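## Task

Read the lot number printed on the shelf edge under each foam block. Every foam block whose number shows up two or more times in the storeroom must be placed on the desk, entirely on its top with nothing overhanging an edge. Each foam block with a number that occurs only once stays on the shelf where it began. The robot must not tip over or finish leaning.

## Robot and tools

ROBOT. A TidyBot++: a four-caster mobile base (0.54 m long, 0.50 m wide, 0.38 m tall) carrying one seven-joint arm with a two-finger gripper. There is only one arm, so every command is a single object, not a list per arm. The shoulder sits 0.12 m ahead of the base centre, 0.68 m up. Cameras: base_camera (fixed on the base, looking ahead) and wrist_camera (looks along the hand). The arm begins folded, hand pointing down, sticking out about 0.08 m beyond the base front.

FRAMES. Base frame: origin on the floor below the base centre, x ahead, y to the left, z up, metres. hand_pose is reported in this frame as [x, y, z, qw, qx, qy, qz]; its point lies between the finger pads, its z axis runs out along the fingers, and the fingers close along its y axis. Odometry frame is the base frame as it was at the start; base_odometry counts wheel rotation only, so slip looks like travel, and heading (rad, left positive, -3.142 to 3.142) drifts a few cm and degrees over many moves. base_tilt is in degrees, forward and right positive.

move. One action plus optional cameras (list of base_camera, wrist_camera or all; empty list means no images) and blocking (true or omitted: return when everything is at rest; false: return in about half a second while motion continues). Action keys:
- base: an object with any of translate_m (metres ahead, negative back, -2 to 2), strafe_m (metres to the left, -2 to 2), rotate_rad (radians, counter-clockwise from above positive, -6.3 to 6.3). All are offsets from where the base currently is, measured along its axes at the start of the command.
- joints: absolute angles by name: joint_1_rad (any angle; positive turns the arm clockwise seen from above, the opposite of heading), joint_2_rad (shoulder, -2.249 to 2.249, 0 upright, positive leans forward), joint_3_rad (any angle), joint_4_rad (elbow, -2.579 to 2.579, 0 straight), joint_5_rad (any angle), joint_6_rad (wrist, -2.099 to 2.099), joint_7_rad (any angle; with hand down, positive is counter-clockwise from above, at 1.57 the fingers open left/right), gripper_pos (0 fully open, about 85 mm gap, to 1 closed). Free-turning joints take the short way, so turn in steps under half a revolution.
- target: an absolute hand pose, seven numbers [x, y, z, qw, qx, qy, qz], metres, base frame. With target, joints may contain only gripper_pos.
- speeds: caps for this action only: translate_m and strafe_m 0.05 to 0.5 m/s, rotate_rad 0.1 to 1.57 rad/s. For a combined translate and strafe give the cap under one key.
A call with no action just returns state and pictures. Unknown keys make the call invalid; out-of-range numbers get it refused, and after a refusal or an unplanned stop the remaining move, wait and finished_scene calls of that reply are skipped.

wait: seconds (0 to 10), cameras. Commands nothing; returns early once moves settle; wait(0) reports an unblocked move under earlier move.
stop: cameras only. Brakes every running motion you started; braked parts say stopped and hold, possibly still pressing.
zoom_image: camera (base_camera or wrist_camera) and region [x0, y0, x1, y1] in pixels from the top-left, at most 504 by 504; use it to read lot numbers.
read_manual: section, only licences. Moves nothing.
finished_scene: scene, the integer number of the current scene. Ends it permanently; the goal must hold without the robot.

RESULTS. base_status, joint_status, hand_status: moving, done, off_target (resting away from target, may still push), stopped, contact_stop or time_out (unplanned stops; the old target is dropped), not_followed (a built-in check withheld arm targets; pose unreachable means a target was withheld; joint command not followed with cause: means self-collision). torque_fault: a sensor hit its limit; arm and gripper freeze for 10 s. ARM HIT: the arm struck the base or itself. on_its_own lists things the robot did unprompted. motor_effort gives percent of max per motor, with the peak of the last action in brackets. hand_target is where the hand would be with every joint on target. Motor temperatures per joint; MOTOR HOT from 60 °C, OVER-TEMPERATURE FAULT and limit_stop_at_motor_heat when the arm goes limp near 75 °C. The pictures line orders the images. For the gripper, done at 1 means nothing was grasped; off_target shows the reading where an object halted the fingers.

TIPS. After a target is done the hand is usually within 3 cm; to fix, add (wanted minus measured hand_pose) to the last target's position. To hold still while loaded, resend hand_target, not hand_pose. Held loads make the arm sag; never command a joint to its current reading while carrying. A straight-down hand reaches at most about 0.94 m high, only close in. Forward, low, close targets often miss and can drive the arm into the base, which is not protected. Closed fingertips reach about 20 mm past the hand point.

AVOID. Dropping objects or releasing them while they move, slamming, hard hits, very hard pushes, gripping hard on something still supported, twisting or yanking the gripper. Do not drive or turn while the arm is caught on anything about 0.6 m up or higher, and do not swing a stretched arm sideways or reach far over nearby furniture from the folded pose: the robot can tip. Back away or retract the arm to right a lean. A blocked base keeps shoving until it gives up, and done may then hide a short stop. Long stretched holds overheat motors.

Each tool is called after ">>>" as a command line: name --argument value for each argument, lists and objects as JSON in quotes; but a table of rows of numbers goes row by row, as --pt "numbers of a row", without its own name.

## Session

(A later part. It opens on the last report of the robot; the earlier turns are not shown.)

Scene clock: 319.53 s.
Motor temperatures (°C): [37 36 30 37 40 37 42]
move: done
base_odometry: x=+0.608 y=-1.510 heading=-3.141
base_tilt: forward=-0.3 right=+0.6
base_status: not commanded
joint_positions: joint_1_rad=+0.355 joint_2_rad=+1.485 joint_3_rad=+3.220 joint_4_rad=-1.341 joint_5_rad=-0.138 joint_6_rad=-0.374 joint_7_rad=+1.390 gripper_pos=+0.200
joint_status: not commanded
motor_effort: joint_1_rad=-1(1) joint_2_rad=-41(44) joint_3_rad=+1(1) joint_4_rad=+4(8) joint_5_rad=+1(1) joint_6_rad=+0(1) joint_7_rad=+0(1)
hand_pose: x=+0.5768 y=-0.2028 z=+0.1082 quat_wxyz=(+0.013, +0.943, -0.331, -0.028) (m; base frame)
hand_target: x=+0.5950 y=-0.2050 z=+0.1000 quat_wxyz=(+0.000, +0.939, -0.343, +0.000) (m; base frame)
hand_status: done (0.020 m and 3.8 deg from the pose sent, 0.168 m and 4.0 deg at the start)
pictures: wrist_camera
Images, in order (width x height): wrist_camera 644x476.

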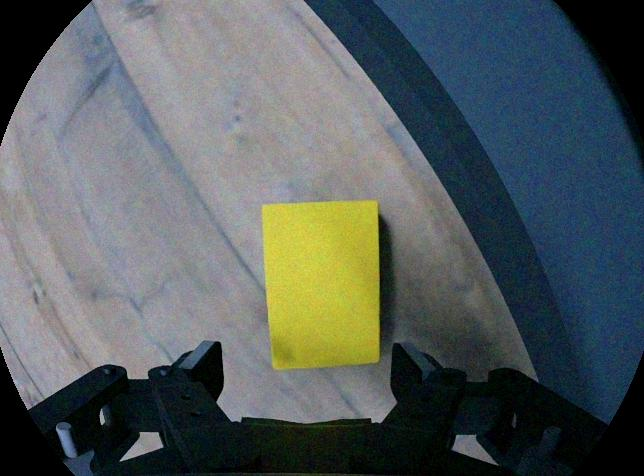

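>>> move --target '[0.617, -0.22, 0.07, 0, 0.939, -0.343, 0]' --cameras '["wrist_camera"]'

>>> move --target '[0.617, -0.22, 0.04, 0, 0.939, -0.343, 0]' --cameras '["wrist_camera"]'

Scene clock: 320.87 s.
Motor temperatures (°C): [37 36 30 37 40 37 42]
move: done
base_odometry: x=+0.608 y=-1.510 heading=-3.141
base_tilt: forward=-0.3 right=+0.6
base_status: not commanded
joint_positions: joint_1_rad=+0.359 joint_2_rad=+1.563 joint_3_rad=+3.220 joint_4_rad=-1.160 joint_5_rad=-0.138 joint_6_rad=-0.374 joint_7_rad=+1.390 gripper_pos=+0.200
joint_status: not commanded
motor_effort: joint_1_rad=-1(1) joint_2_rad=-43(44) joint_3_rad=+1(1) joint_4_rad=+6(8) joint_5_rad=+1(1) joint_6_rad=+0(1) joint_7_rad=-1(1)
hand_pose: x=+0.6355 y=-0.2259 z=+0.0867 quat_wxyz=(+0.015, +0.945, -0.327, +0.023) (m; base frame)
hand_target: x=+0.6170 y=-0.2200 z=+0.0700 quat_wxyz=(+0.000, +0.939, -0.343, +0.000) (m; base frame)
hand_status: done (0.026 m and 3.7 deg from the pose sent, 0.058 m and 3.8 deg at the start)
pictures: wrist_camera
Images, in order (width x height): wrist_camera 644x476.

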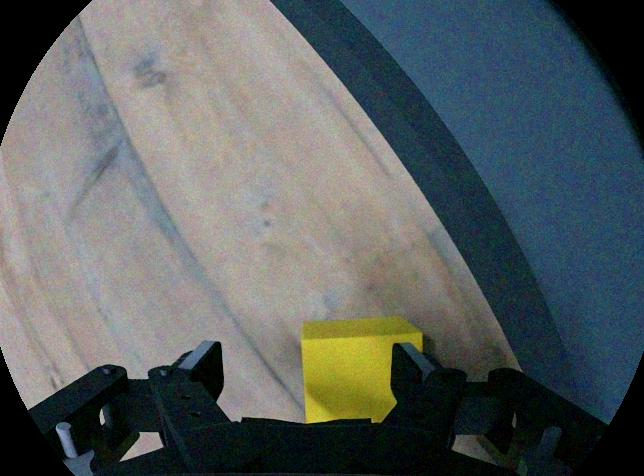

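Scene clock: 322.07 s.
Motor temperatures (°C): [37 36 30 37 40 37 42]
move: done
base_odometry: x=+0.608 y=-1.510 heading=-3.141
base_tilt: forward=-0.3 right=+0.6
base_status: not commanded
joint_positions: joint_1_rad=+0.363 joint_2_rad=+1.632 joint_3_rad=+3.220 joint_4_rad=-1.069 joint_5_rad=-0.138 joint_6_rad=-0.376 joint_7_rad=+1.390 gripper_pos=+0.200
joint_status: not commanded
motor_effort: joint_1_rad=+0(1) joint_2_rad=-40(43) joint_3_rad=+1(1) joint_4_rad=+6(8) joint_5_rad=+0(1) joint_6_rad=+1(2) joint_7_rad=+0(1)
hand_pose: x=+0.6466 y=-0.2313 z=+0.0611 quat_wxyz=(+0.015, +0.945, -0.326, +0.034) (m; base frame)
hand_target: x=+0.6170 y=-0.2200 z=+0.0400 quat_wxyz=(+0.000, +0.939, -0.343, +0.000) (m; base frame)
hand_status: done (0.038 m and 4.7 deg from the pose sent, 0.051 m and 3.7 deg at the start)
pictures: wrist_camera
Images, in order (width x height): wrist_camera 644x476.

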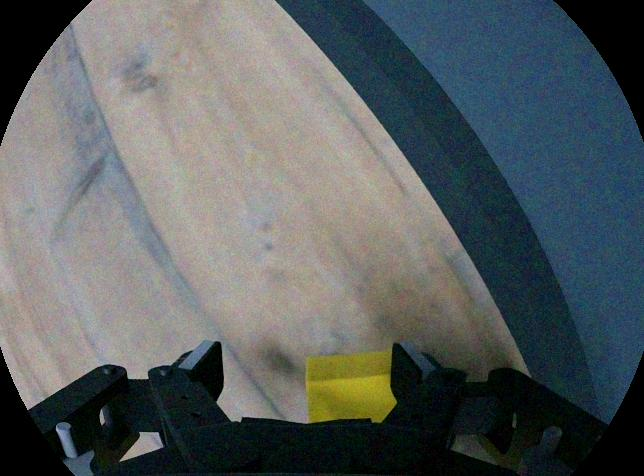

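>>> move --target '[0.6, -0.228, 0.12, 0, 0.939, -0.343, 0]' --cameras '["wrist_camera"]'

Scene clock: 323.80 s.
Motor temperatures (°C): [37 36 30 37 40 37 42]
move: done
base_odometry: x=+0.608 y=-1.510 heading=-3.141
base_tilt: forward=-0.3 right=+0.6
base_status: not commanded
joint_positions: joint_1_rad=+0.390 joint_2_rad=+1.454 joint_3_rad=+3.220 joint_4_rad=-1.279 joint_5_rad=-0.138 joint_6_rad=-0.376 joint_7_rad=+1.412 gripper_pos=+0.200
joint_status: not commanded
motor_effort: joint_1_rad=+0(1) joint_2_rad=-42(45) joint_3_rad=+1(1) joint_4_rad=+6(8) joint_5_rad=+1(1) joint_6_rad=+0(1) joint_7_rad=+0(1)
hand_pose: x=+0.6200 y=-0.2392 z=+0.1313 quat_wxyz=(+0.015, +0.942, -0.335, +0.018) (m; base frame)
hand_target: x=+0.6000 y=-0.2280 z=+0.1200 quat_wxyz=(+0.000, +0.939, -0.343, +0.000) (m; base frame)
hand_status: done (0.026 m and 2.8 deg from the pose sent, 0.075 m and 4.7 deg at the start)
pictures: wrist_camera
Images, in order (width x height): wrist_camera 644x476.

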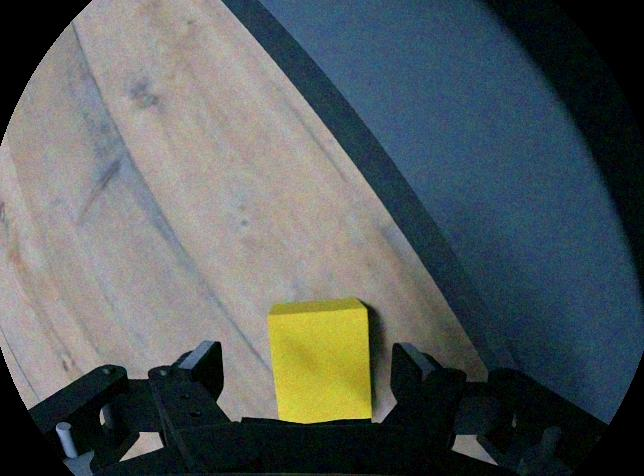

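>>> move --base '{"translate_m":-0.025,"strafe_m":0.008}' --joints '{"joint_2_rad":1.56,"joint_4_rad":-1.19}' --cameras '["wrist_camera"]'

Scene clock: 325.30 s.
Motor temperatures (°C): [37 36 30 37 40 37 42]
move: done
base_odometry: x=+0.633 y=-1.518 heading=-3.141
base_tilt: forward=-0.3 right=+0.6
base_status: done
joint_positions: joint_1_rad=+0.391 joint_2_rad=+1.538 joint_3_rad=+3.220 joint_4_rad=-1.208 joint_5_rad=-0.138 joint_6_rad=-0.376 joint_7_rad=+1.412 gripper_pos=+0.200
joint_status: all done
motor_effort: joint_1_rad=-1(2) joint_2_rad=-42(45) joint_3_rad=+1(1) joint_4_rad=+6(8) joint_5_rad=+1(1) joint_6_rad=+0(2) joint_7_rad=+0(1)
hand_pose: x=+0.6149 y=-0.2371 z=+0.0942 quat_wxyz=(+0.014, +0.943, -0.333, +0.011) (m; base frame)
hand_target: x=+0.6148 y=-0.2337 z=+0.0844 quat_wxyz=(+0.001, +0.941, -0.339, +0.011) (m; base frame)
hand_status: not commanded
pictures: wrist_camera
Images, in order (width x height): wrist_camera 644x476.

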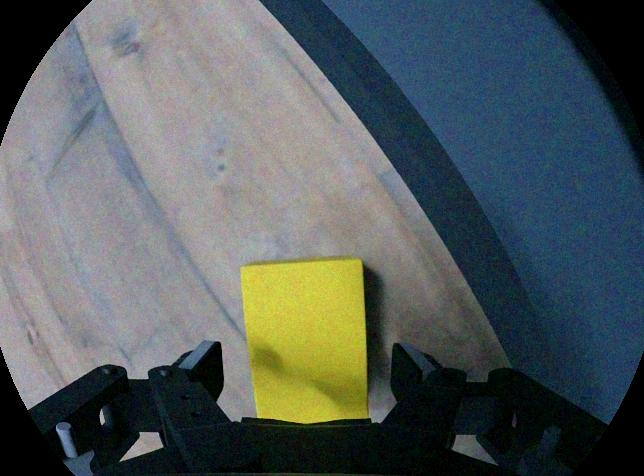

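>>> move --joints '{"joint_2_rad":1.69,"joint_4_rad":-1.075,"gripper_pos":0.1}' --cameras '["wrist_camera"]'

>>> move --joints '{"gripper_pos":0.65}' --cameras '["wrist_camera"]'

Scene clock: 326.80 s.
Motor temperatures (°C): [37 36 30 37 40 37 42]
move: done
base_odometry: x=+0.633 y=-1.518 heading=-3.141
base_tilt: forward=-0.3 right=+0.6
base_status: not commanded
joint_positions: joint_1_rad=+0.391 joint_2_rad=+1.670 joint_3_rad=+3.220 joint_4_rad=-1.092 joint_5_rad=-0.138 joint_6_rad=-0.376 joint_7_rad=+1.412 gripper_pos=+0.100
joint_status: all done
motor_effort: joint_1_rad=+0(1) joint_2_rad=-42(45) joint_3_rad=+1(1) joint_4_rad=+6(8) joint_5_rad=+1(1) joint_6_rad=+0(1) joint_7_rad=+0(1)
hand_pose: x=+0.6046 y=-0.2314 z=+0.0366 quat_wxyz=(+0.014, +0.944, -0.329, +0.003) (m; base frame)
hand_target: x=+0.6042 y=-0.2278 z=+0.0279 quat_wxyz=(+0.000, +0.942, -0.336, +0.004) (m; base frame)
hand_status: not commanded
pictures: wrist_camera
Images, in order (width x height): wrist_camera 644x476.

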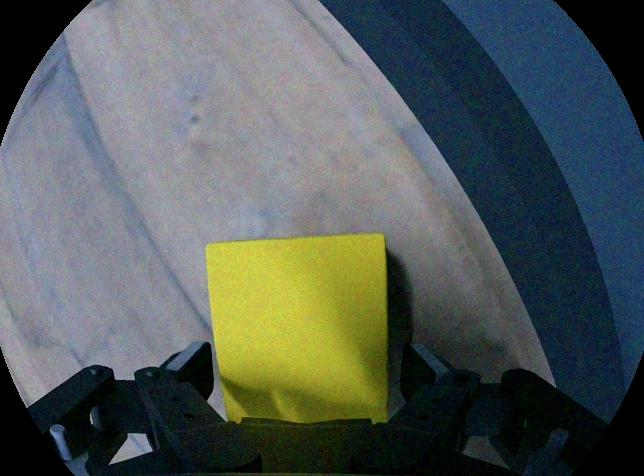

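Scene clock: 327.67 s.
Motor temperatures (°C): [37 36 30 37 40 37 42]
move: off_target
base_odometry: x=+0.633 y=-1.518 heading=-3.141
base_tilt: forward=-0.3 right=+0.6
base_status: not commanded
joint_positions: joint_1_rad=+0.391 joint_2_rad=+1.668 joint_3_rad=+3.220 joint_4_rad=-1.087 joint_5_rad=-0.138 joint_6_rad=-0.382 joint_7_rad=+1.413 gripper_pos=+0.405
joint_status: gripper_pos off_target (ended at +0.405, target +0.650)
motor_effort: joint_1_rad=+0(1) joint_2_rad=-41(44) joint_3_rad=+0(1) joint_4_rad=+7(12) joint_5_rad=+1(1) joint_6_rad=+1(7) joint_7_rad=-1(1)
hand_pose: x=+0.6072 y=-0.2324 z=+0.0384 quat_wxyz=(+0.013, +0.944, -0.328, +0.003) (m; base frame)
hand_target: x=+0.6042 y=-0.2278 z=+0.0279 quat_wxyz=(+0.000, +0.942, -0.336, +0.004) (m; base frame)
hand_status: not commanded
pictures: wrist_camera
Images, in order (width x height): wrist_camera 644x476.

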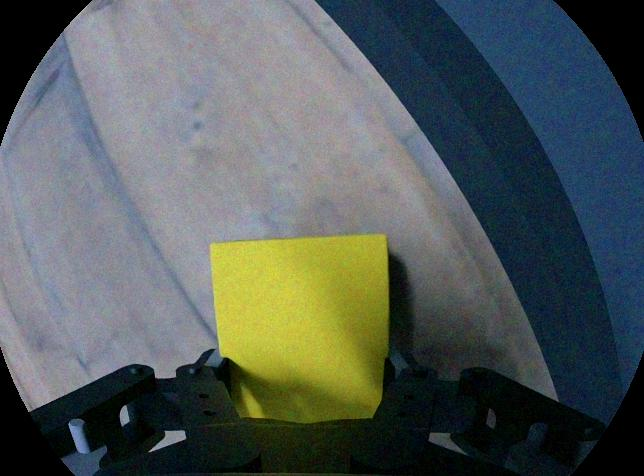

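>>> move --joints '{"joint_2_rad":1.45,"joint_4_rad":-1.3}' --cameras '["wrist_camera"]'

>>> move --base '{"strafe_m":0.12,"translate_m":-0.5}' --cameras '[]'

>>> move --target '[0.45, 0, 0.65, 0, 1, 0, 0]' --cameras '[]'

>>> move --base '{"rotate_rad":-1.57}' --cameras '["wrist_camera"]'

>>> move --base '{"translate_m":1.65}' --cameras '[]'

>>> move --base '{"strafe_m":1.3}' --target '[0.5, 0, 0.89, 0, 1, 0, 0]' --cameras '["wrist_camera"]'

Scene clock: 330.30 s.
Motor temperatures (°C): [37 36 30 37 40 37 42]
move: done
base_odometry: x=+0.633 y=-1.518 heading=-3.141
base_tilt: forward=-0.3 right=+0.6
base_status: not commanded
joint_positions: joint_1_rad=+0.391 joint_2_rad=+1.431 joint_3_rad=+3.220 joint_4_rad=-1.275 joint_5_rad=-0.138 joint_6_rad=-0.382 joint_7_rad=+1.413 gripper_pos=+0.406
joint_status: all done
motor_effort: joint_1_rad=+0(1) joint_2_rad=-43(45) joint_3_rad=+1(1) joint_4_rad=+7(8) joint_5_rad=+1(1) joint_6_rad=+1(2) joint_7_rad=+0(1)
hand_pose: x=+0.6314 y=-0.2444 z=+0.1444 quat_wxyz=(+0.015, +0.941, -0.336, +0.028) (m; base frame)
hand_target: x=+0.6119 y=-0.2331 z=+0.1306 quat_wxyz=(+0.001, +0.939, -0.343, +0.011) (m; base frame)
hand_status: not commanded
pictures: wrist_camera
Images, in order (width x height): wrist_camera 644x476.

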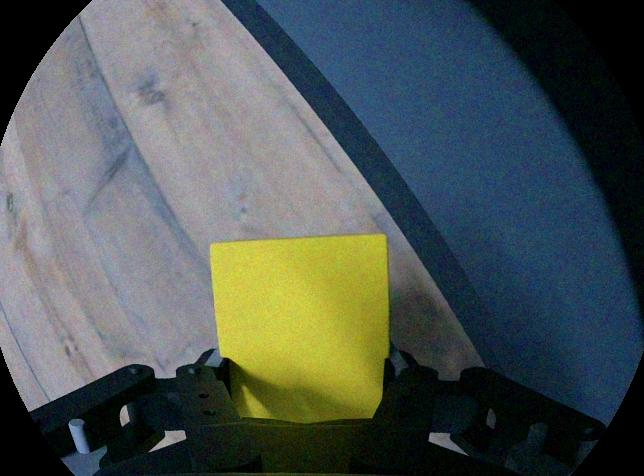

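Scene clock: 332.67 s.
Motor temperatures (°C): [37 36 30 37 40 37 42]
move: done
base_odometry: x=+1.133 y=-1.638 heading=-3.141
base_tilt: forward=-0.3 right=+0.6
base_status: done
joint_positions: joint_1_rad=+0.393 joint_2_rad=+1.432 joint_3_rad=+3.220 joint_4_rad=-1.285 joint_5_rad=-0.138 joint_6_rad=-0.382 joint_7_rad=+1.413 gripper_pos=+0.406
joint_status: not commanded
motor_effort: joint_1_rad=+0(2) joint_2_rad=-43(45) joint_3_rad=+1(2) joint_4_rad=+7(9) joint_5_rad=+1(1) joint_6_rad=+1(2) joint_7_rad=-1(1)
hand_pose: x=+0.6255 y=-0.2432 z=+0.1429 quat_wxyz=(+0.014, +0.941, -0.337, +0.023) (m; base frame)
hand_target: x=+0.6119 y=-0.2331 z=+0.1306 quat_wxyz=(+0.001, +0.939, -0.343, +0.011) (m; base frame)
hand_status: not commanded
pictures: none
No camera images: "cameras" was empty.

Scene clock: 335.27 s.
Motor temperatures (°C): [37 36 30 37 40 37 42]
move: done
base_odometry: x=+1.133 y=-1.638 heading=-3.141
base_tilt: forward=-0.4 right=+0.6
base_status: not commanded
joint_positions: joint_1_rad=+0.007 joint_2_rad=+0.118 joint_3_rad=+3.175 joint_4_rad=-1.882 joint_5_rad=-0.073 joint_6_rad=-1.060 joint_7_rad=+1.534 gripper_pos=+0.406
joint_status: not commanded
motor_effort: joint_1_rad=-1(2) joint_2_rad=-19(46) joint_3_rad=+0(1) joint_4_rad=+16(16) joint_5_rad=+0(1) joint_6_rad=+1(2) joint_7_rad=+0(1)
hand_pose: x=+0.4811 y=+0.0064 z=+0.6592 quat_wxyz=(-0.030, +0.997, -0.055, +0.041) (m; base frame)
hand_target: x=+0.4500 y=+0.0000 z=+0.6500 quat_wxyz=(+0.000, +1.000, +0.000, +0.000) (m; base frame)
hand_status: done (0.033 m and 8.6 deg from the pose sent, 0.589 m and 39.5 deg at the start)
pictures: none
No camera images: "cameras" was empty.

Scene clock: 337.60 s.
Motor temperatures (°C): [37 36 30 37 40 37 42]
move: done
base_odometry: x=+1.133 y=-1.638 heading=+1.573
base_tilt: forward=-0.3 right=+0.6
base_status: done
joint_positions: joint_1_rad=-0.002 joint_2_rad=+0.118 joint_3_rad=+3.168 joint_4_rad=-1.882 joint_5_rad=-0.065 joint_6_rad=-1.063 joint_7_rad=+1.535 gripper_pos=+0.406
joint_status: not commanded
motor_effort: joint_1_rad=-1(3) joint_2_rad=-19(22) joint_3_rad=+0(2) joint_4_rad=+16(17) joint_5_rad=+0(1) joint_6_rad=+1(2) joint_7_rad=+0(1)
hand_pose: x=+0.4797 y=+0.0101 z=+0.6589 quat_wxyz=(-0.027, +0.998, -0.045, +0.039) (m; base frame)
hand_target: x=+0.4500 y=+0.0000 z=+0.6500 quat_wxyz=(+0.000, +1.000, +0.000, +0.000) (m; base frame)
hand_status: not commanded
pictures: wrist_camera
Images, in order (width x height): wrist_camera 644x476.

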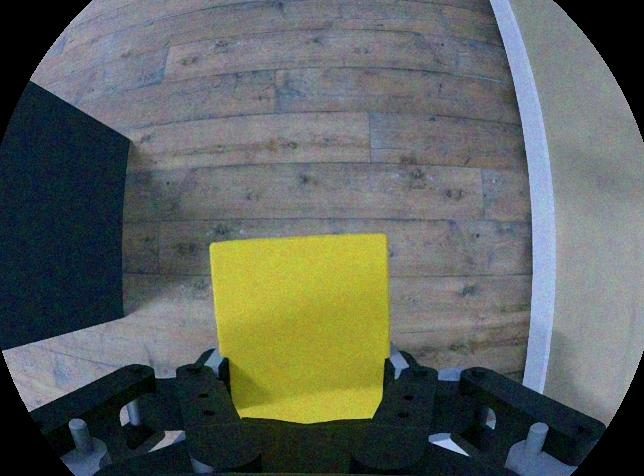

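Scene clock: 342.27 s.
Motor temperatures (°C): [37 36 30 37 40 37 42]
move: done
base_odometry: x=+1.129 y=+0.013 heading=+1.572
base_tilt: forward=-0.3 right=+0.6
base_status: done
joint_positions: joint_1_rad=-0.002 joint_2_rad=+0.115 joint_3_rad=+3.168 joint_4_rad=-1.886 joint_5_rad=-0.065 joint_6_rad=-1.068 joint_7_rad=+1.535 gripper_pos=+0.406
joint_status: not commanded
motor_effort: joint_1_rad=+0(1) joint_2_rad=-19(23) joint_3_rad=+0(1) joint_4_rad=+15(17) joint_5_rad=+0(0) joint_6_rad=+2(2) joint_7_rad=+0(1)
hand_pose: x=+0.4766 y=+0.0102 z=+0.6589 quat_wxyz=(-0.028, +0.998, -0.045, +0.036) (m; base frame)
hand_target: x=+0.4500 y=+0.0000 z=+0.6500 quat_wxyz=(+0.000, +1.000, +0.000, +0.000) (m; base frame)
hand_status: not commanded
pictures: none
No camera images: "cameras" was empty.

Scene clock: 346.27 s.
Motor temperatures (°C): [37 36 30 37 40 37 42]
move: done
base_odometry: x=-0.171 y=+0.011 heading=+1.572
base_tilt: forward=-0.3 right=+0.6
base_status: done
joint_positions: joint_1_rad=-0.011 joint_2_rad=+0.177 joint_3_rad=+3.168 joint_4_rad=-1.035 joint_5_rad=-0.064 joint_6_rad=-1.868 joint_7_rad=+1.539 gripper_pos=+0.406
joint_status: not commanded
motor_effort: joint_1_rad=-1(3) joint_2_rad=-21(23) joint_3_rad=+0(2) joint_4_rad=+16(18) joint_5_rad=+0(1) joint_6_rad=+1(2) joint_7_rad=+0(1)
hand_pose: x=+0.5070 y=+0.0156 z=+0.8961 quat_wxyz=(-0.028, +0.999, -0.013, +0.031) (m; base frame)
hand_target: x=+0.5000 y=+0.0000 z=+0.8900 quat_wxyz=(+0.000, +1.000, +0.000, +0.000) (m; base frame)
hand_status: done (0.018 m and 5.0 deg from the pose sent, 0.233 m and 7.3 deg at the start)
pictures: wrist_camera
Images, in order (width x height): wrist_camera 644x476.

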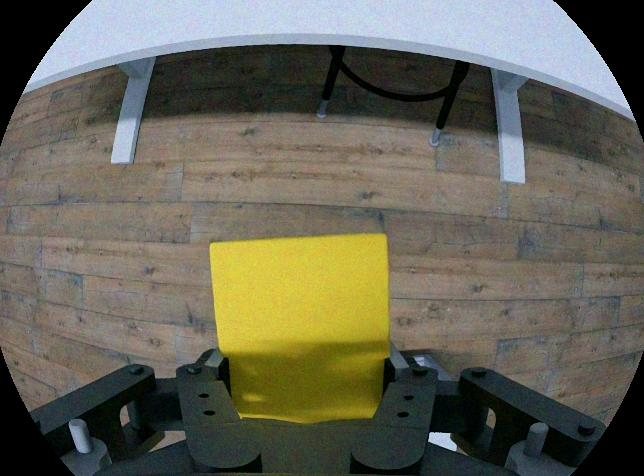

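>>> move --base '{"translate_m":0.5}' --cameras '[]'

>>> move --target '[0.5, 0, 0.82, 0, 1, 0, 0]' --cameras '["wrist_camera"]'

>>> move --target '[0.5, 0, 0.795, 0, 1, 0, 0]' --cameras '[]'

>>> move --target '[0.5, 0, 0.78, 0, 1, 0, 0]' --cameras '["wrist_camera"]'

>>> move --target '[0.5, 0, 0.77, 0, 1, 0, 0]' --cameras '["wrist_camera"]'

Scene clock: 348.97 s.
Motor temperatures (°C): [37 36 30 37 40 37 42]
move: done
base_odometry: x=-0.172 y=+0.511 heading=+1.573
base_tilt: forward=-0.3 right=+0.6
base_status: done
joint_positions: joint_1_rad=-0.011 joint_2_rad=+0.195 joint_3_rad=+3.168 joint_4_rad=-1.033 joint_5_rad=-0.064 joint_6_rad=-1.873 joint_7_rad=+1.539 gripper_pos=+0.406
joint_status: not commanded
motor_effort: joint_1_rad=+0(2) joint_2_rad=-22(26) joint_3_rad=+0(0) joint_4_rad=+16(17) joint_5_rad=+0(0) joint_6_rad=+0(2) joint_7_rad=+0(1)
hand_pose: x=+0.5097 y=+0.0156 z=+0.8895 quat_wxyz=(-0.028, +0.999, -0.013, +0.020) (m; base frame)
hand_target: x=+0.5000 y=+0.0000 z=+0.8900 quat_wxyz=(+0.000, +1.000, +0.000, +0.000) (m; base frame)
hand_status: not commanded
pictures: none
No camera images: "cameras" was empty.

Scene clock: 350.30 s.
Motor temperatures (°C): [37 36 30 37 40 37 42]
move: done
base_odometry: x=-0.172 y=+0.511 heading=+1.573
base_tilt: forward=-0.3 right=+0.6
base_status: not commanded
joint_positions: joint_1_rad=-0.011 joint_2_rad=+0.172 joint_3_rad=+3.168 joint_4_rad=-1.271 joint_5_rad=-0.064 joint_6_rad=-1.733 joint_7_rad=+1.539 gripper_pos=+0.406
joint_status: not commanded
motor_effort: joint_1_rad=+0(1) joint_2_rad=-22(24) joint_3_rad=+0(0) joint_4_rad=+17(18) joint_5_rad=+0(0) joint_6_rad=+1(1) joint_7_rad=+0(1)
hand_pose: x=+0.4925 y=+0.0160 z=+0.8259 quat_wxyz=(-0.029, +0.999, -0.019, -0.018) (m; base frame)
hand_target: x=+0.5000 y=+0.0000 z=+0.8200 quat_wxyz=(+0.000, +1.000, +0.000, +0.000) (m; base frame)
hand_status: done (0.019 m and 4.5 deg from the pose sent, 0.072 m and 4.2 deg at the start)
pictures: wrist_camera
Images, in order (width x height): wrist_camera 644x476.

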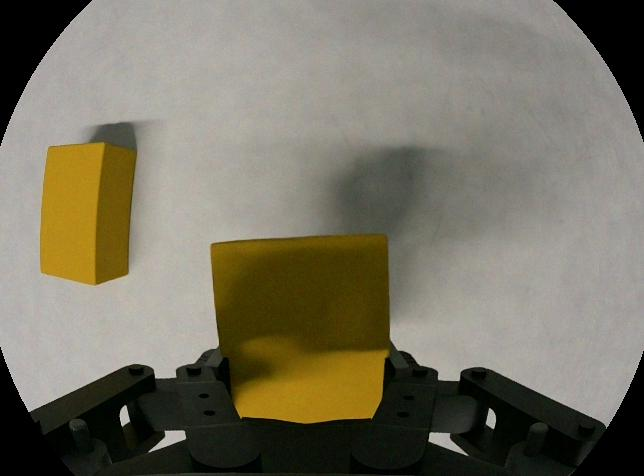

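Scene clock: 351.17 s.
Motor temperatures (°C): [37 36 30 37 40 37 42]
move: done
base_odometry: x=-0.172 y=+0.511 heading=+1.573
base_tilt: forward=-0.3 right=+0.6
base_status: not commanded
joint_positions: joint_1_rad=-0.011 joint_2_rad=+0.164 joint_3_rad=+3.168 joint_4_rad=-1.358 joint_5_rad=-0.064 joint_6_rad=-1.653 joint_7_rad=+1.539 gripper_pos=+0.406
joint_status: not commanded
motor_effort: joint_1_rad=+0(1) joint_2_rad=-22(24) joint_3_rad=+0(0) joint_4_rad=+17(18) joint_5_rad=+0(0) joint_6_rad=+0(1) joint_7_rad=+0(0)
hand_pose: x=+0.4918 y=+0.0161 z=+0.8015 quat_wxyz=(-0.030, +0.999, -0.022, -0.017) (m; base frame)
hand_target: x=+0.5000 y=+0.0000 z=+0.7950 quat_wxyz=(+0.000, +1.000, +0.000, +0.000) (m; base frame)
hand_status: done (0.019 m and 4.6 deg from the pose sent, 0.036 m and 4.5 deg at the start)
pictures: none
No camera images: "cameras" was empty.

Scene clock: 351.90 s.
Motor temperatures (°C): [37 36 30 37 40 37 42]
move: done
base_odometry: x=-0.172 y=+0.511 heading=+1.573
base_tilt: forward=-0.3 right=+0.6
base_status: not commanded
joint_positions: joint_1_rad=-0.011 joint_2_rad=+0.163 joint_3_rad=+3.168 joint_4_rad=-1.407 joint_5_rad=-0.064 joint_6_rad=-1.603 joint_7_rad=+1.539 gripper_pos=+0.406
joint_status: not commanded
motor_effort: joint_1_rad=+0(1) joint_2_rad=-22(23) joint_3_rad=+0(0) joint_4_rad=+17(18) joint_5_rad=+0(0) joint_6_rad=+0(1) joint_7_rad=+0(1)
hand_pose: x=+0.4925 y=+0.0161 z=+0.7868 quat_wxyz=(-0.030, +0.999, -0.023, -0.016) (m; base frame)
hand_target: x=+0.5000 y=+0.0000 z=+0.7800 quat_wxyz=(+0.000, +1.000, +0.000, +0.000) (m; base frame)
hand_status: done (0.019 m and 4.7 deg from the pose sent, 0.028 m and 4.6 deg at the start)
pictures: wrist_camera
Images, in order (width x height): wrist_camera 644x476.

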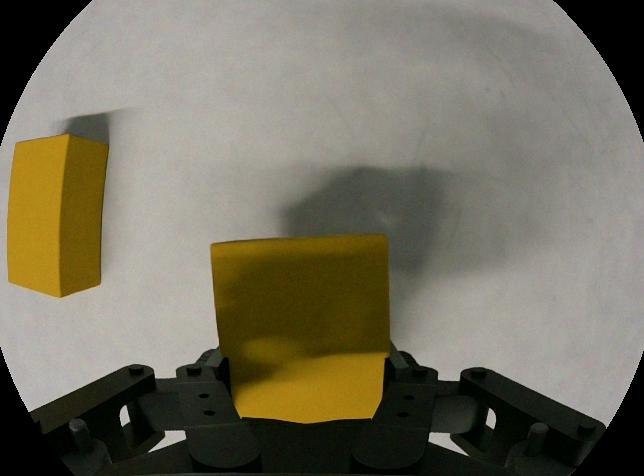

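Scene clock: 352.57 s.
Motor temperatures (°C): [37 36 30 37 40 37 42]
move: done
base_odometry: x=-0.172 y=+0.511 heading=+1.573
base_tilt: forward=-0.3 right=+0.6
base_status: not commanded
joint_positions: joint_1_rad=-0.011 joint_2_rad=+0.163 joint_3_rad=+3.168 joint_4_rad=-1.437 joint_5_rad=-0.064 joint_6_rad=-1.570 joint_7_rad=+1.539 gripper_pos=+0.406
joint_status: not commanded
motor_effort: joint_1_rad=-1(1) joint_2_rad=-23(23) joint_3_rad=+0(0) joint_4_rad=+17(18) joint_5_rad=+0(0) joint_6_rad=+0(1) joint_7_rad=+0(1)
hand_pose: x=+0.4932 y=+0.0160 z=+0.7772 quat_wxyz=(-0.030, +0.999, -0.024, -0.014) (m; base frame)
hand_target: x=+0.5000 y=+0.0000 z=+0.7700 quat_wxyz=(+0.000, +1.000, +0.000, +0.000) (m; base frame)
hand_status: done (0.019 m and 4.7 deg from the pose sent, 0.024 m and 4.7 deg at the start)
pictures: wrist_camera
Images, in order (width x height): wrist_camera 644x476.

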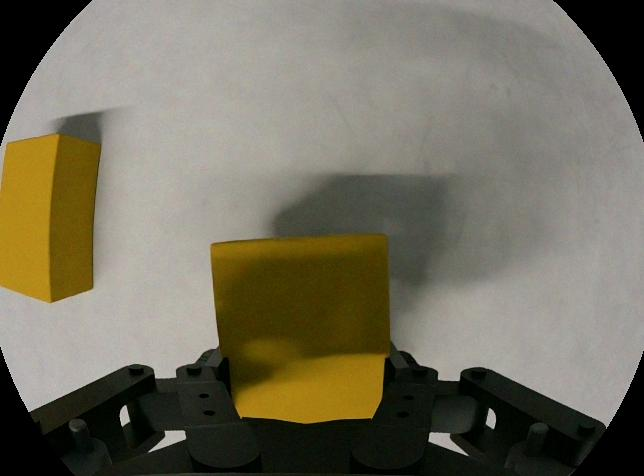

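>>> move --target '[0.5, 0, 0.758, 0, 1, 0, 0]' --cameras '[]'

>>> move --target '[0.5, 0, 0.748, 0, 1, 0, 0]' --cameras '["wrist_camera"]'

Scene clock: 353.37 s.
Motor temperatures (°C): [37 36 30 37 40 37 42]
move: done
base_odometry: x=-0.172 y=+0.511 heading=+1.573
base_tilt: forward=-0.3 right=+0.6
base_status: not commanded
joint_positions: joint_1_rad=-0.011 joint_2_rad=+0.162 joint_3_rad=+3.168 joint_4_rad=-1.474 joint_5_rad=-0.064 joint_6_rad=-1.532 joint_7_rad=+1.539 gripper_pos=+0.406
joint_status: not commanded
motor_effort: joint_1_rad=-1(1) joint_2_rad=-22(23) joint_3_rad=+0(0) joint_4_rad=+16(18) joint_5_rad=+0(0) joint_6_rad=+0(1) joint_7_rad=+0(1)
hand_pose: x=+0.4933 y=+0.0160 z=+0.7658 quat_wxyz=(-0.030, +0.999, -0.025, -0.013) (m; base frame)
hand_target: x=+0.5000 y=+0.0000 z=+0.7580 quat_wxyz=(+0.000, +1.000, +0.000, +0.000) (m; base frame)
hand_status: done (0.019 m and 4.7 deg from the pose sent, 0.026 m and 4.7 deg at the start)
pictures: none
No camera images: "cameras" was empty.

Scene clock: 354.27 s.
Motor temperatures (°C): [37 36 30 37 40 37 42]
move: done
base_odometry: x=-0.172 y=+0.511 heading=+1.573
base_tilt: forward=-0.3 right=+0.6
base_status: not commanded
joint_positions: joint_1_rad=-0.011 joint_2_rad=+0.156 joint_3_rad=+3.168 joint_4_rad=-1.500 joint_5_rad=-0.064 joint_6_rad=-1.501 joint_7_rad=+1.539 gripper_pos=+0.406
joint_status: not commanded
motor_effort: joint_1_rad=+0(1) joint_2_rad=-22(22) joint_3_rad=+0(1) joint_4_rad=+17(17) joint_5_rad=+0(1) joint_6_rad=+0(2) joint_7_rad=+0(1)
hand_pose: x=+0.4935 y=+0.0159 z=+0.7600 quat_wxyz=(-0.030, +0.999, -0.026, -0.008) (m; base frame)
hand_target: x=+0.5000 y=+0.0000 z=+0.7480 quat_wxyz=(+0.000, +1.000, +0.000, +0.000) (m; base frame)
hand_status: done (0.021 m and 4.6 deg from the pose sent, 0.025 m and 4.7 deg at the start)
pictures: wrist_camera
Images, in order (width x height): wrist_camera 644x476.

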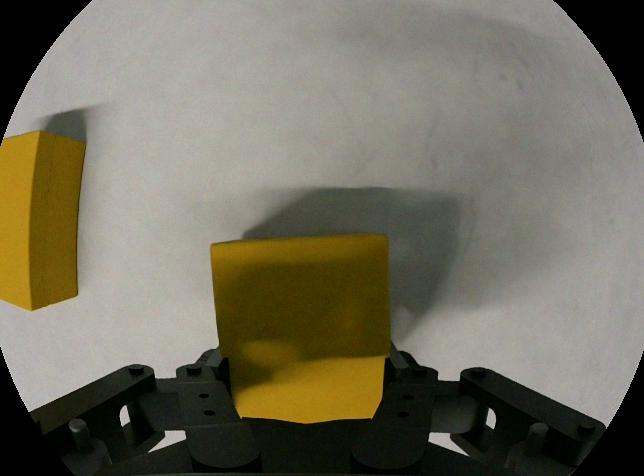

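Contact beginning (0.760). One more small step, then release.

>>> move --target '[0.5, 0, 0.738, 0, 1, 0, 0]' --cameras '["wrist_camera"]'

>>> move --joints '{"gripper_pos":0}' --cameras '["wrist_camera"]'

>>> move --target '[0.5, 0, 0.88, 0, 1, 0, 0]' --cameras '["wrist_camera"]'

>>> move --base '{"translate_m":-0.5}' --joints '{"joint_6_rad":-1.0}' --cameras '["wrist_camera"]'

Scene clock: 355.07 s.
Motor temperatures (°C): [37 36 30 37 40 37 42]
move: done
base_odometry: x=-0.172 y=+0.511 heading=+1.573
base_tilt: forward=-0.3 right=+0.6
base_status: not commanded
joint_positions: joint_1_rad=-0.011 joint_2_rad=+0.146 joint_3_rad=+3.168 joint_4_rad=-1.516 joint_5_rad=-0.064 joint_6_rad=-1.482 joint_7_rad=+1.539 gripper_pos=+0.406
joint_status: not commanded
motor_effort: joint_1_rad=+1(1) joint_2_rad=-17(22) joint_3_rad=+1(1) joint_4_rad=+14(17) joint_5_rad=+2(2) joint_6_rad=+2(2) joint_7_rad=+0(0)
hand_pose: x=+0.4931 y=+0.0158 z=+0.7588 quat_wxyz=(-0.030, +0.999, -0.027, -0.001) (m; base frame)
hand_target: x=+0.5000 y=+0.0000 z=+0.7380 quat_wxyz=(+0.000, +1.000, +0.000, +0.000) (m; base frame)
hand_status: done (0.027 m and 4.6 deg from the pose sent, 0.028 m and 4.6 deg at the start)
pictures: wrist_camera
Images, in order (width x height): wrist_camera 644x476.

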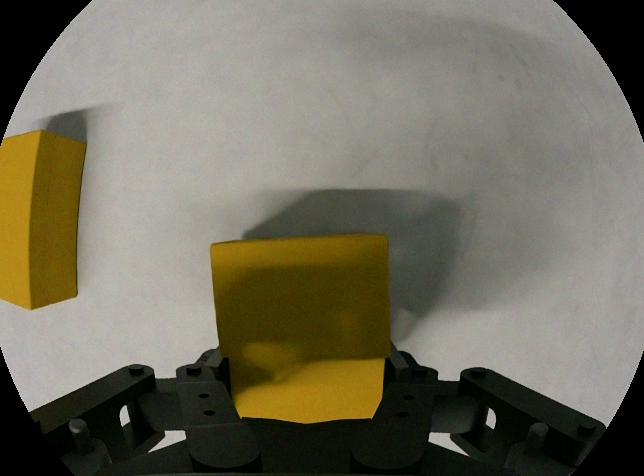

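Scene clock: 355.97 s.
Motor temperatures (°C): [37 36 30 37 40 37 42]
move: done
base_odometry: x=-0.172 y=+0.511 heading=+1.573
base_tilt: forward=-0.3 right=+0.6
base_status: not commanded
joint_positions: joint_1_rad=-0.011 joint_2_rad=+0.155 joint_3_rad=+3.168 joint_4_rad=-1.530 joint_5_rad=-0.062 joint_6_rad=-1.469 joint_7_rad=+1.539 gripper_pos=+0.000
joint_status: all done
motor_effort: joint_1_rad=+0(1) joint_2_rad=-21(23) joint_3_rad=+0(1) joint_4_rad=+16(18) joint_5_rad=+0(2) joint_6_rad=+1(3) joint_7_rad=+0(1)
hand_pose: x=+0.4930 y=+0.0151 z=+0.7510 quat_wxyz=(-0.029, +0.999, -0.027, -0.006) (m; base frame)
hand_target: x=+0.5000 y=+0.0000 z=+0.7380 quat_wxyz=(+0.000, +1.000, +0.000, +0.000) (m; base frame)
hand_status: not commanded
pictures: wrist_camera
Images, in order (width x height): wrist_camera 644x476.

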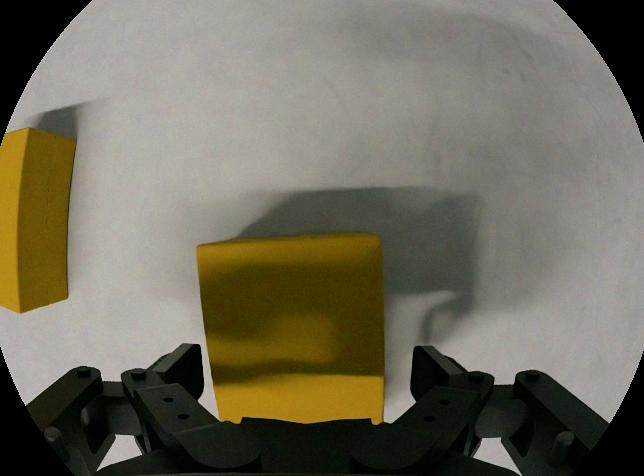

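Scene clock: 357.67 s.
Motor temperatures (°C): [37 36 30 37 40 37 42]
move: done
base_odometry: x=-0.172 y=+0.511 heading=+1.573
base_tilt: forward=-0.3 right=+0.6
base_status: not commanded
joint_positions: joint_1_rad=-0.011 joint_2_rad=+0.167 joint_3_rad=+3.168 joint_4_rad=-1.079 joint_5_rad=-0.062 joint_6_rad=-1.828 joint_7_rad=+1.539 gripper_pos=+0.000
joint_status: not commanded
motor_effort: joint_1_rad=+0(1) joint_2_rad=-22(23) joint_3_rad=+0(0) joint_4_rad=+16(19) joint_5_rad=+0(0) joint_6_rad=+1(2) joint_7_rad=+0(1)
hand_pose: x=+0.5081 y=+0.0150 z=+0.8869 quat_wxyz=(-0.028, +0.999, -0.015, +0.033) (m; base frame)
hand_target: x=+0.5000 y=+0.0000 z=+0.8800 quat_wxyz=(+0.000, +1.000, +0.000, +0.000) (m; base frame)
hand_status: done (0.018 m and 5.2 deg from the pose sent, 0.130 m and 4.6 deg at the start)
pictures: wrist_camera
Images, in order (width x height): wrist_camera 644x476.

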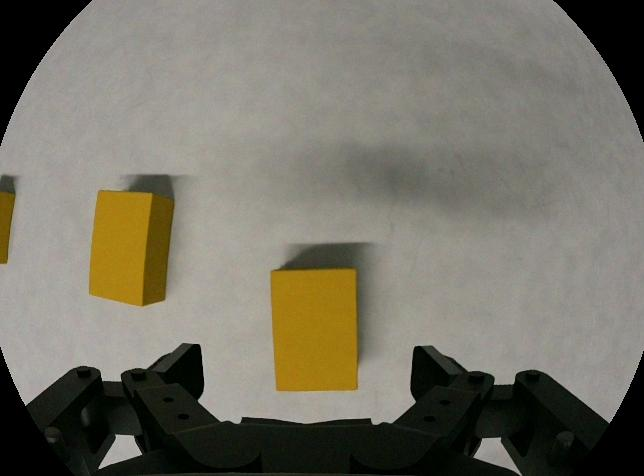

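Scene clock: 360.23 s.
Motor temperatures (°C): [37 36 30 37 40 37 42]
move: done
base_odometry: x=-0.171 y=+0.011 heading=+1.573
base_tilt: forward=-0.3 right=+0.6
base_status: done
joint_positions: joint_1_rad=-0.012 joint_2_rad=+0.178 joint_3_rad=+3.168 joint_4_rad=-1.071 joint_5_rad=-0.061 joint_6_rad=-1.051 joint_7_rad=+1.539 gripper_pos=+0.000
joint_status: all done
motor_effort: joint_1_rad=-1(3) joint_2_rad=-26(30) joint_3_rad=+0(2) joint_4_rad=+20(21) joint_5_rad=+0(1) joint_6_rad=+7(8) joint_7_rad=-1(1)
hand_pose: x=+0.7240 y=+0.0108 z=+0.9888 quat_wxyz=(-0.032, +0.912, -0.023, +0.408) (m; base frame)
hand_target: x=+0.7407 y=-0.0025 z=+0.9939 quat_wxyz=(+0.004, +0.904, +0.000, +0.428) (m; base frame)
hand_status: not commanded
pictures: wrist_camera
Images, in order (width x height): wrist_camera 644x476.

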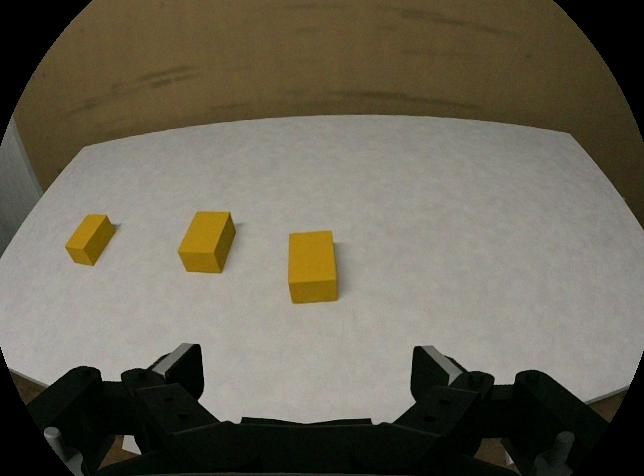

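>>> finished_scene --scene 2

The scene is finished: the task was done.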